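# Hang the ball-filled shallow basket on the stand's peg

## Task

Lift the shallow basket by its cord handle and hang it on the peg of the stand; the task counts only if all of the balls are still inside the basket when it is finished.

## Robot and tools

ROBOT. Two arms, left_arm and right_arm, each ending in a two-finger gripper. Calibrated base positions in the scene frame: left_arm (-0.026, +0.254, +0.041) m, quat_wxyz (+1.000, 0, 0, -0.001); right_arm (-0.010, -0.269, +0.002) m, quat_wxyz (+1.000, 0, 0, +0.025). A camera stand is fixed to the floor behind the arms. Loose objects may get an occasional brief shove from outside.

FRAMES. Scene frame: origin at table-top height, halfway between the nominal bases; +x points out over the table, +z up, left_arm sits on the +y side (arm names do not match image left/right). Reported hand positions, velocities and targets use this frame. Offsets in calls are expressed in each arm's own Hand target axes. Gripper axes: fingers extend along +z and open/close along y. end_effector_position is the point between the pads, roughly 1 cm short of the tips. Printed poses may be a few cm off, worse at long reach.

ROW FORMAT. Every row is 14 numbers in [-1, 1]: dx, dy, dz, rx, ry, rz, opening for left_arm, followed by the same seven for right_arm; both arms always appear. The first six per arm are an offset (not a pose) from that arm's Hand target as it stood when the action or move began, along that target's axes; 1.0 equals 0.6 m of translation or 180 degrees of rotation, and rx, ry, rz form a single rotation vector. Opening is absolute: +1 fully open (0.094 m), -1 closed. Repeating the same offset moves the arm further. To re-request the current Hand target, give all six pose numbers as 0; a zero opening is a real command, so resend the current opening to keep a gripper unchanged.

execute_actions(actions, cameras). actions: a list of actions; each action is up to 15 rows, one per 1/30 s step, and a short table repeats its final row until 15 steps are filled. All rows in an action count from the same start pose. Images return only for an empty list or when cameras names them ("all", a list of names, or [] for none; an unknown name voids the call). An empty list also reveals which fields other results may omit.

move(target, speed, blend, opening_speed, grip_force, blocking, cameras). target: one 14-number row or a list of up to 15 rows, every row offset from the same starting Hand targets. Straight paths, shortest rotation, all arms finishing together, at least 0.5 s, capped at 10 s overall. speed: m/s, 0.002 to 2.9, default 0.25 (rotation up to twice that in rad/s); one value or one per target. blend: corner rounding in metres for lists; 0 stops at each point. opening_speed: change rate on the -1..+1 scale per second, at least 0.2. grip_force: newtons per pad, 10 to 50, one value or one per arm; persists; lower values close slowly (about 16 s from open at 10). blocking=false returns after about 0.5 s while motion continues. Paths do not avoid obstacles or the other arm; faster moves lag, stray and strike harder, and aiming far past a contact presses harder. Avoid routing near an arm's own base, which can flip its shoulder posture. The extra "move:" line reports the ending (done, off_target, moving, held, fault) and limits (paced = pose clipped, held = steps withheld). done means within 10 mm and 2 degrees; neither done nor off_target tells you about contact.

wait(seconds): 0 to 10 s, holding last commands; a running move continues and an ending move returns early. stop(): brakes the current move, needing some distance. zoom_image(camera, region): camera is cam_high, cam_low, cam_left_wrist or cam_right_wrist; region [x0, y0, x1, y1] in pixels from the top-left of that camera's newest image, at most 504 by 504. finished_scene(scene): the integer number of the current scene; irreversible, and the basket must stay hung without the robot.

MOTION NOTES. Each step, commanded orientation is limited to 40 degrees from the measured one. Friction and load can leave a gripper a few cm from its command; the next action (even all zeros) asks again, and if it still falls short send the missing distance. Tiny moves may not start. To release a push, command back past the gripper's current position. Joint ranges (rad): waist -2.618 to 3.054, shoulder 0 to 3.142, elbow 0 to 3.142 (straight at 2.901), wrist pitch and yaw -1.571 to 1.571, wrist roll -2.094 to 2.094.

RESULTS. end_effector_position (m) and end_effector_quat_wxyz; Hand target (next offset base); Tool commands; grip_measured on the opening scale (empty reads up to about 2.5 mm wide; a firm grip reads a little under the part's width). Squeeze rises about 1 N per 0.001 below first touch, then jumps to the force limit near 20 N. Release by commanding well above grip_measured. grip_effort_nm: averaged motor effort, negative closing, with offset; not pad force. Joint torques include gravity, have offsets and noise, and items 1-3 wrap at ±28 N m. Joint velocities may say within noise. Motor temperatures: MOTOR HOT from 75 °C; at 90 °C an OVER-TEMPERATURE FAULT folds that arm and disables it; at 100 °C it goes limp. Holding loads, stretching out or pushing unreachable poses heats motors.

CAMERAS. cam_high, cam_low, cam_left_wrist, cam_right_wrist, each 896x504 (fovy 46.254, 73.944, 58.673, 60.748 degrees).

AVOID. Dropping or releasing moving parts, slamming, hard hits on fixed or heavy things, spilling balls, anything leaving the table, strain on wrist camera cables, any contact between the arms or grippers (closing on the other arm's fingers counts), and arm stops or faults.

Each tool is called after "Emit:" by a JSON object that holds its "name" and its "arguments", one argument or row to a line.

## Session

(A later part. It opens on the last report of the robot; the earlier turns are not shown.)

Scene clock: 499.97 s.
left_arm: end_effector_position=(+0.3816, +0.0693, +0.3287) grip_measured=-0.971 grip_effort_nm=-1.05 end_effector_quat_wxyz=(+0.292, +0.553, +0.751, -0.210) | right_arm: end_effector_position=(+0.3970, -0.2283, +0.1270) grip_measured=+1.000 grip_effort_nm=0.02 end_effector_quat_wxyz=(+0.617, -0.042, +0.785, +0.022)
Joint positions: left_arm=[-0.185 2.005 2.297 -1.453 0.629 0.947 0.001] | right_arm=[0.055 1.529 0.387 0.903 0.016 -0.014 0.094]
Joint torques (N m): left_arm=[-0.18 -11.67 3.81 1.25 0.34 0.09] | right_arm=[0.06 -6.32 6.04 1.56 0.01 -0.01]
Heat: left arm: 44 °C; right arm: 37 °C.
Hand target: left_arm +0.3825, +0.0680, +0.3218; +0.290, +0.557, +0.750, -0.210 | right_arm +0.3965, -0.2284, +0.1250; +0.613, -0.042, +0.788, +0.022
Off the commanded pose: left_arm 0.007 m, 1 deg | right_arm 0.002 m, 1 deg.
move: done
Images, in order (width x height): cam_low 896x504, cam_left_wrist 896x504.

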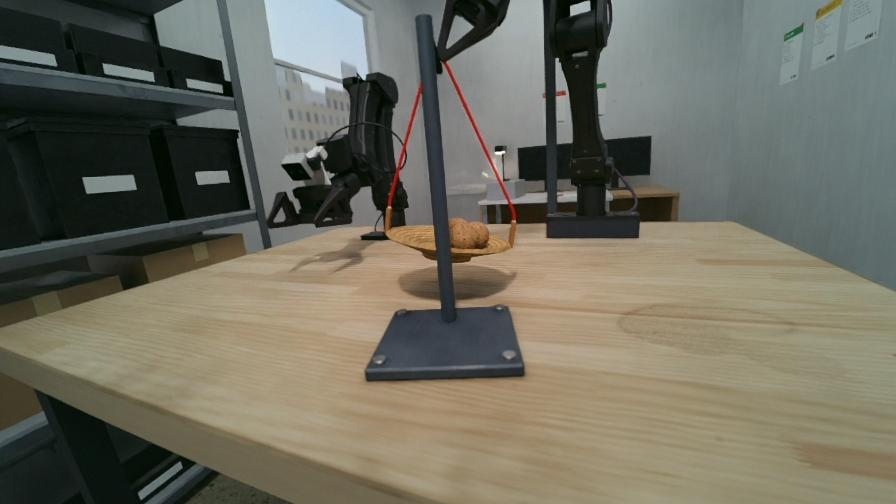

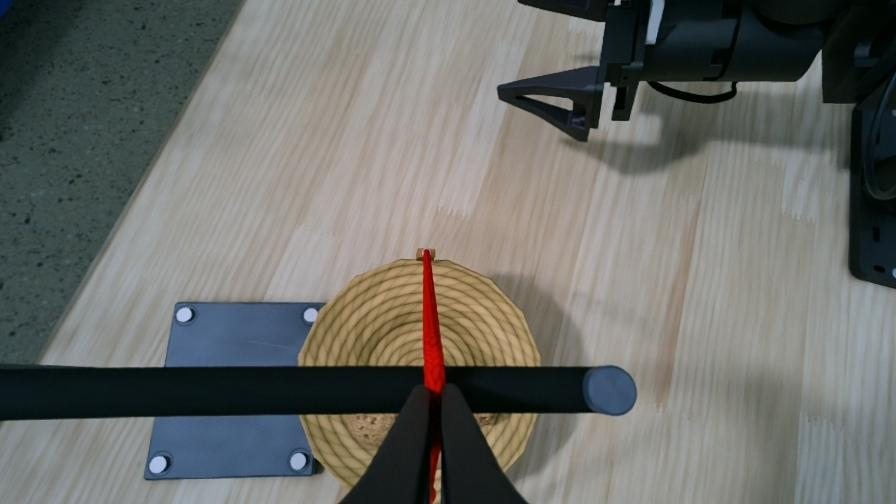

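Emit:
{"name": "move", "arguments": {
  "target": [0,0,0,0,0,0,-0.5,0,0,0,0,0,0,1],
  "opening_speed": 0.25,
  "cameras": ["cam_high","cam_low","cam_left_wrist"]
}}

Emit:
{"name": "zoom_image", "arguments": {
  "camera": "cam_low",
  "region": [340, 0, 540, 240]
}}

Emit:
{"name": "zoom_image", "arguments": {
  "camera": "cam_left_wrist",
  "region": [300, 250, 600, 504]
}}

Scene clock: 514.73 s.
left_arm: end_effector_position=(+0.3743, +0.0672, +0.3290) grip_measured=-0.503 grip_effort_nm=0.14 end_effector_quat_wxyz=(+0.284, +0.551, +0.752, -0.226) | right_arm: end_effector_position=(+0.3970, -0.2283, +0.1270) grip_measured=+1.000 grip_effort_nm=0.02 end_effector_quat_wxyz=(+0.617, -0.042, +0.785, +0.022)
Joint positions: left_arm=[-0.185 2.004 2.297 -1.481 0.653 0.947 0.023] | right_arm=[0.055 1.529 0.387 0.903 0.016 -0.014 0.094]
Joint torques (N m): left_arm=[-0.17 -11.32 4.12 1.48 0.13 0.1] | right_arm=[0.06 -6.38 6.08 1.56 0.01 -0.01]
Heat: left arm: 44 °C; right arm: 37 °C.
Hand target: left_arm +0.3825, +0.0680, +0.3219; +0.290, +0.557, +0.750, -0.210 | right_arm +0.3965, -0.2284, +0.1250; +0.613, -0.042, +0.788, +0.022
Off the commanded pose: left_arm 0.011 m, 2 deg | right_arm 0.002 m, 1 deg.
move: off_target (left_arm)
Images, in order (width x height): cam_high 896x504, cam_low 896x504, cam_left_wrist 896x504.

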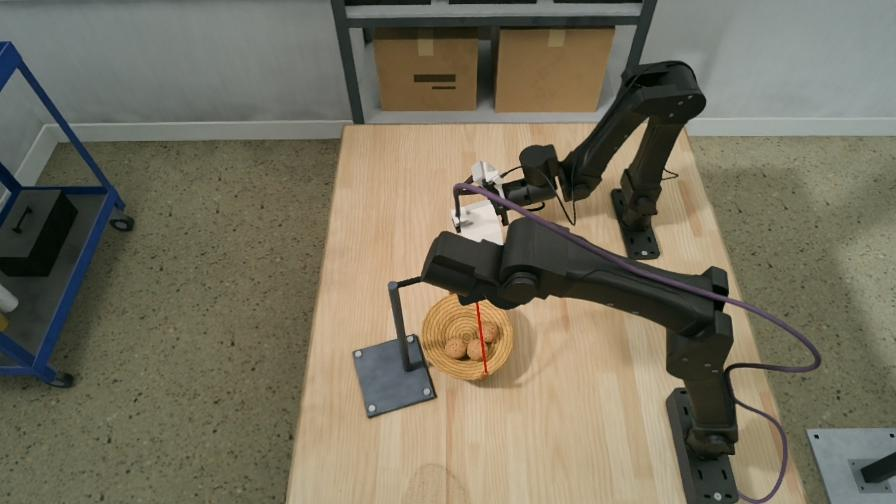

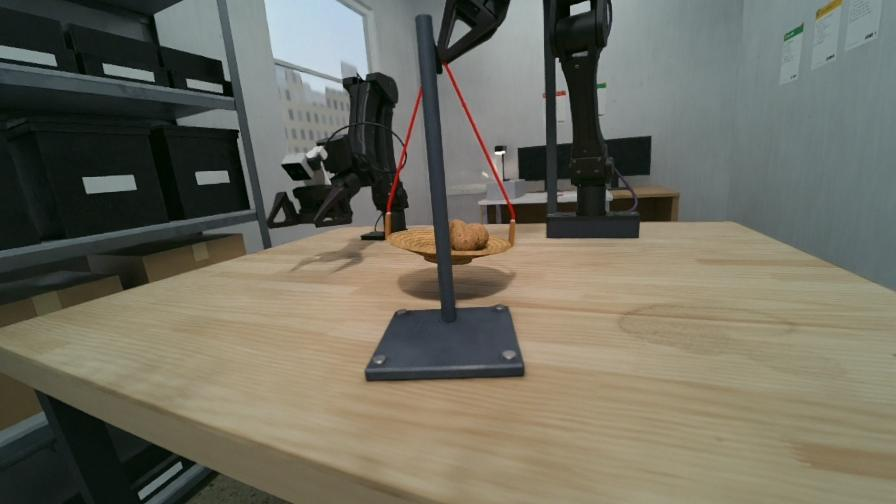

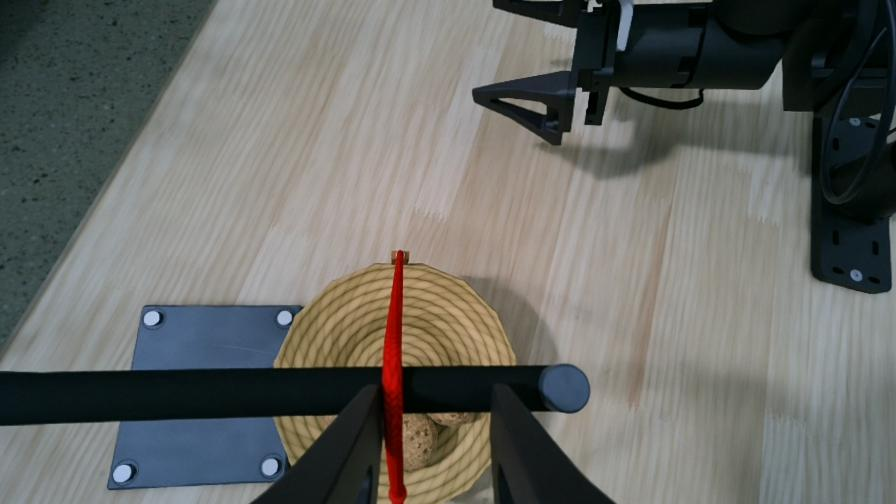

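Scaled by 2.100 from the camera's 896x504 image, which has a finer 1280x720 frame.

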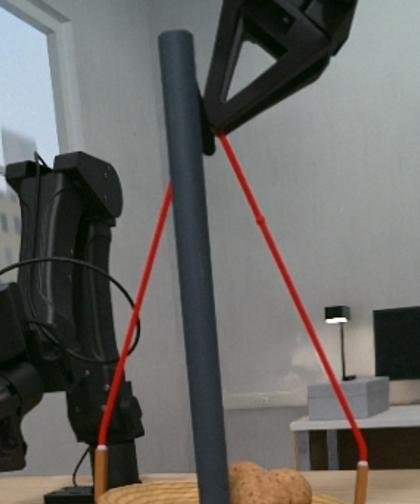

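Scaled by 1.680 from the camera's 896x504 image, which has a finer 1280x720 frame.

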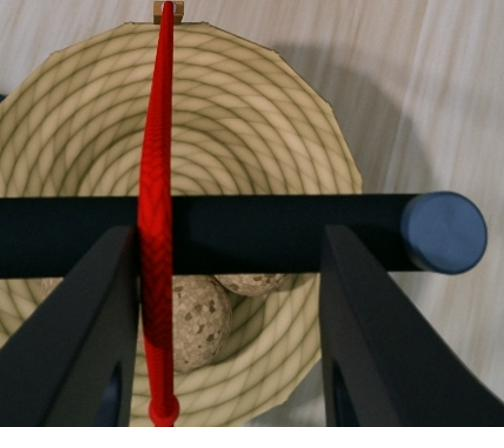

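Emit:
{"name": "move", "arguments": {
  "target": [
    [0,0.012,-0.004,0,0,0,0,0,0,0,0,0,0,1],
    [0,0.012,-0.18,0,0,0,0,0,0,0,0,0,0,1]
  ],
  "speed": 0.04,
  "opening_speed": 0.5,
  "cameras": ["cam_high","cam_low","cam_left_wrist"]
}}

Emit:
{"name": "zoom_image", "arguments": {
  "camera": "cam_high",
  "region": [360, 200, 580, 400]
}}

Scene clock: 527.67 s.
left_arm: end_effector_position=(+0.3800, +0.1392, +0.3905) grip_measured=-0.002 grip_effort_nm=0.10 end_effector_quat_wxyz=(+0.370, +0.516, +0.753, -0.174) | right_arm: end_effector_position=(+0.3970, -0.2283, +0.1270) grip_measured=+1.000 grip_effort_nm=0.02 end_effector_quat_wxyz=(+0.617, -0.042, +0.785, +0.022)
Joint positions: left_arm=[0.004 1.929 2.402 -1.53 0.7 1.012 0.047] | right_arm=[0.055 1.529 0.387 0.903 0.016 -0.014 0.094]
Joint torques (N m): left_arm=[0.47 -13.14 5.75 0.87 0.54 0.1] | right_arm=[0.09 -6.32 6.04 1.56 0.02 -0.02]
Heat: left arm: 44 °C; right arm: 37 °C.
Hand target: left_arm +0.3677, +0.1389, +0.4024; +0.290, +0.557, +0.750, -0.210 | right_arm +0.3965, -0.2284, +0.1250; +0.613, -0.042, +0.788, +0.022
Off the commanded pose: left_arm 0.017 m, 11 deg | right_arm 0.002 m, 1 deg.
joint sent to its limit (left arm) — joint 4 (wrist pitch), lower limit. The joint targets are off in orientation, not in position.
move: off_target (left_arm)
Images, in order (width x height): cam_high 896x504, cam_low 896x504, cam_left_wrist 896x504.

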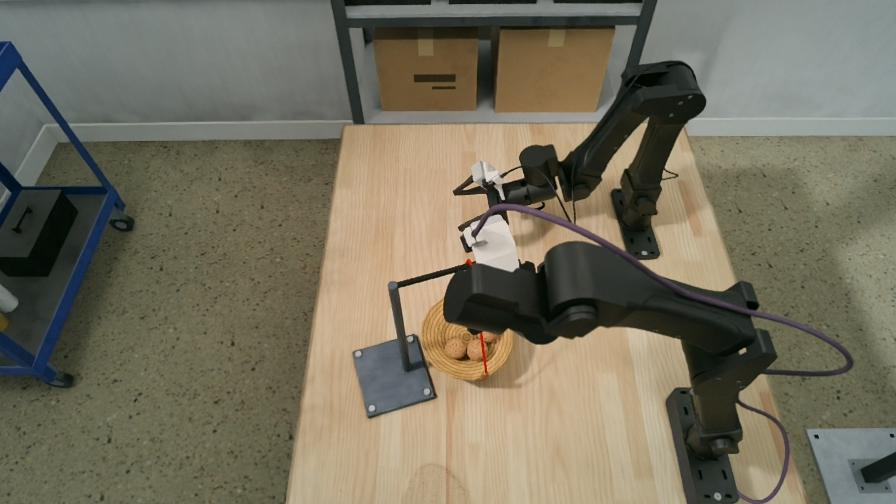

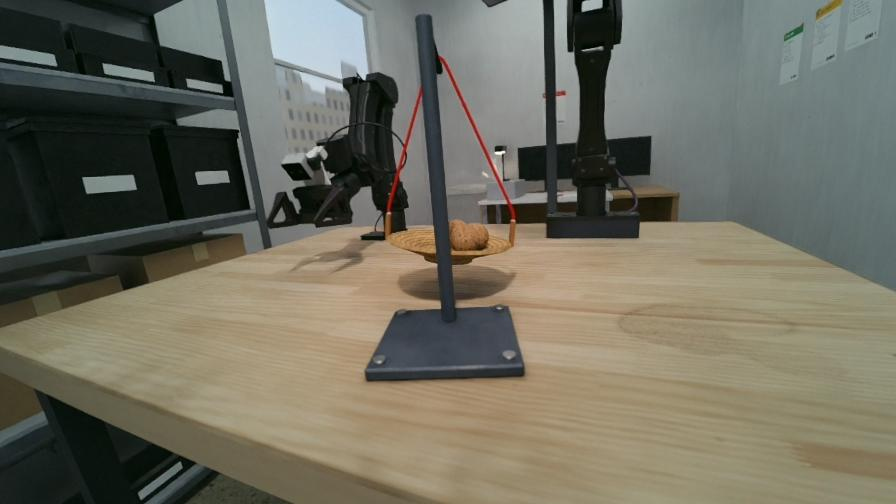

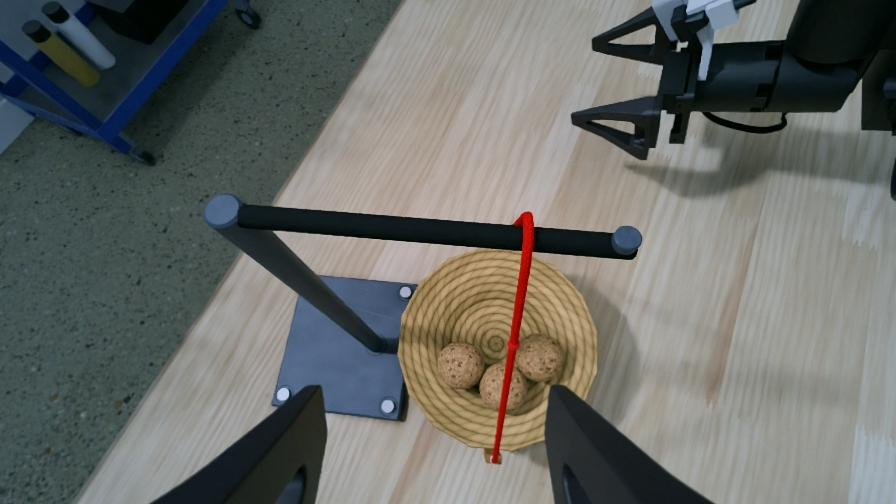

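Scaled by 2.291 from the camera's 896x504 image, which has a finer 1280x720 frame.

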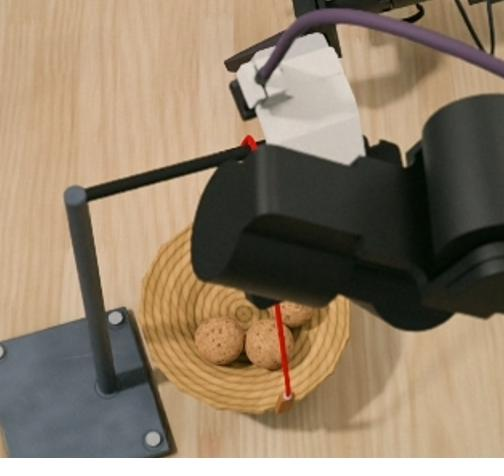

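Emit:
{"name": "move", "arguments": {
  "target": [0.13,-0.04,-0.19,0,0,0,0,0,0,0,0,0,0,1],
  "speed": 0.1,
  "cameras": ["cam_high","cam_low"]
}}

Scene clock: 533.73 s.
left_arm: end_effector_position=(+0.3144, +0.2657, +0.4330) grip_measured=-0.002 grip_effort_nm=0.10 end_effector_quat_wxyz=(+0.457, +0.462, +0.758, -0.065) | right_arm: end_effector_position=(+0.3970, -0.2283, +0.1270) grip_measured=+1.000 grip_effort_nm=0.02 end_effector_quat_wxyz=(+0.617, -0.042, +0.785, +0.022)
Joint positions: left_arm=[0.436 1.605 2.121 -1.532 0.83 1.28 0.047] | right_arm=[0.055 1.529 0.387 0.903 0.016 -0.014 0.094]
Joint torques (N m): left_arm=[0.32 -8.39 4.25 0.93 0.61 0.1] | right_arm=[0.08 -6.35 6.02 1.57 0.02 -0.01]
Heat: left arm: 44 °C; right arm: 37 °C.
Hand target: left_arm +0.3053, +0.2602, +0.4350; +0.290, +0.557, +0.750, -0.210 | right_arm +0.3965, -0.2284, +0.1250; +0.613, -0.042, +0.788, +0.022
Off the commanded pose: left_arm 0.011 m, 28 deg | right_arm 0.002 m, 1 deg.
joint sent to its limit (left arm) — joint 4 (wrist pitch), lower limit. The joint targets are off in orientation, not in position.
move: off_target (left_arm)
Images, in order (width x height): cam_high 896x504, cam_low 896x504.

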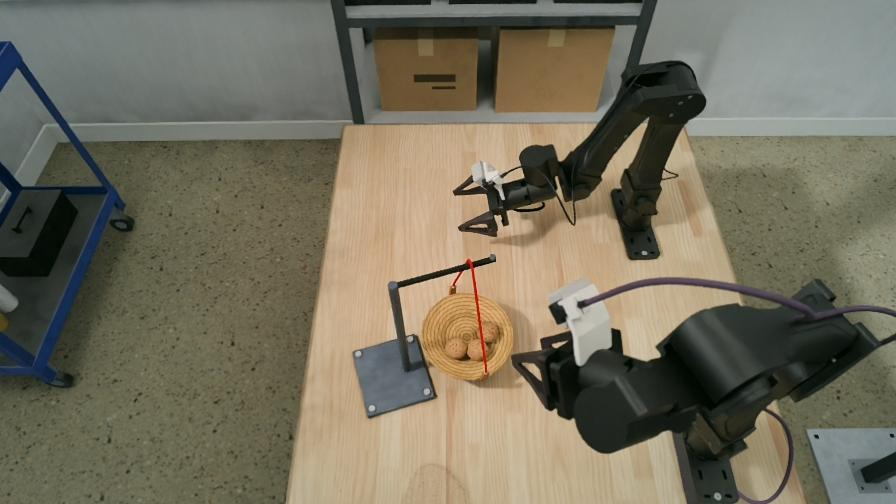

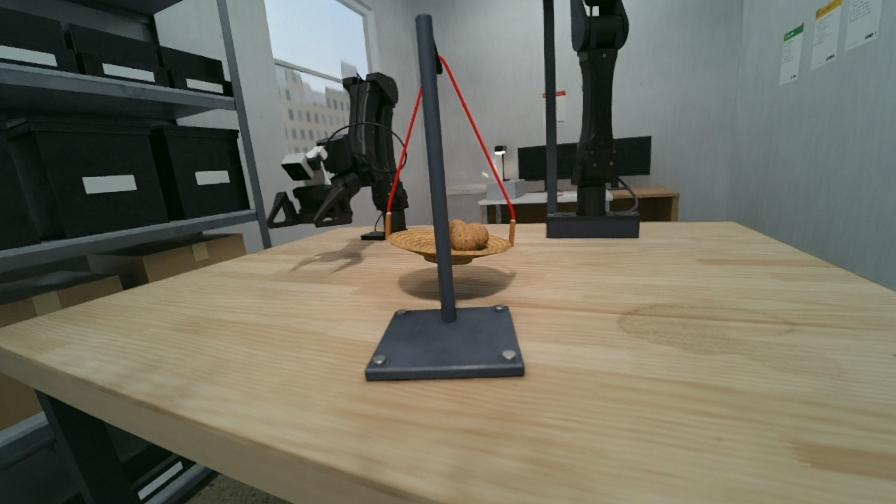

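Emit:
{"name": "finished_scene", "arguments": {
  "scene": 1
}}

The scene is finished: the task was done.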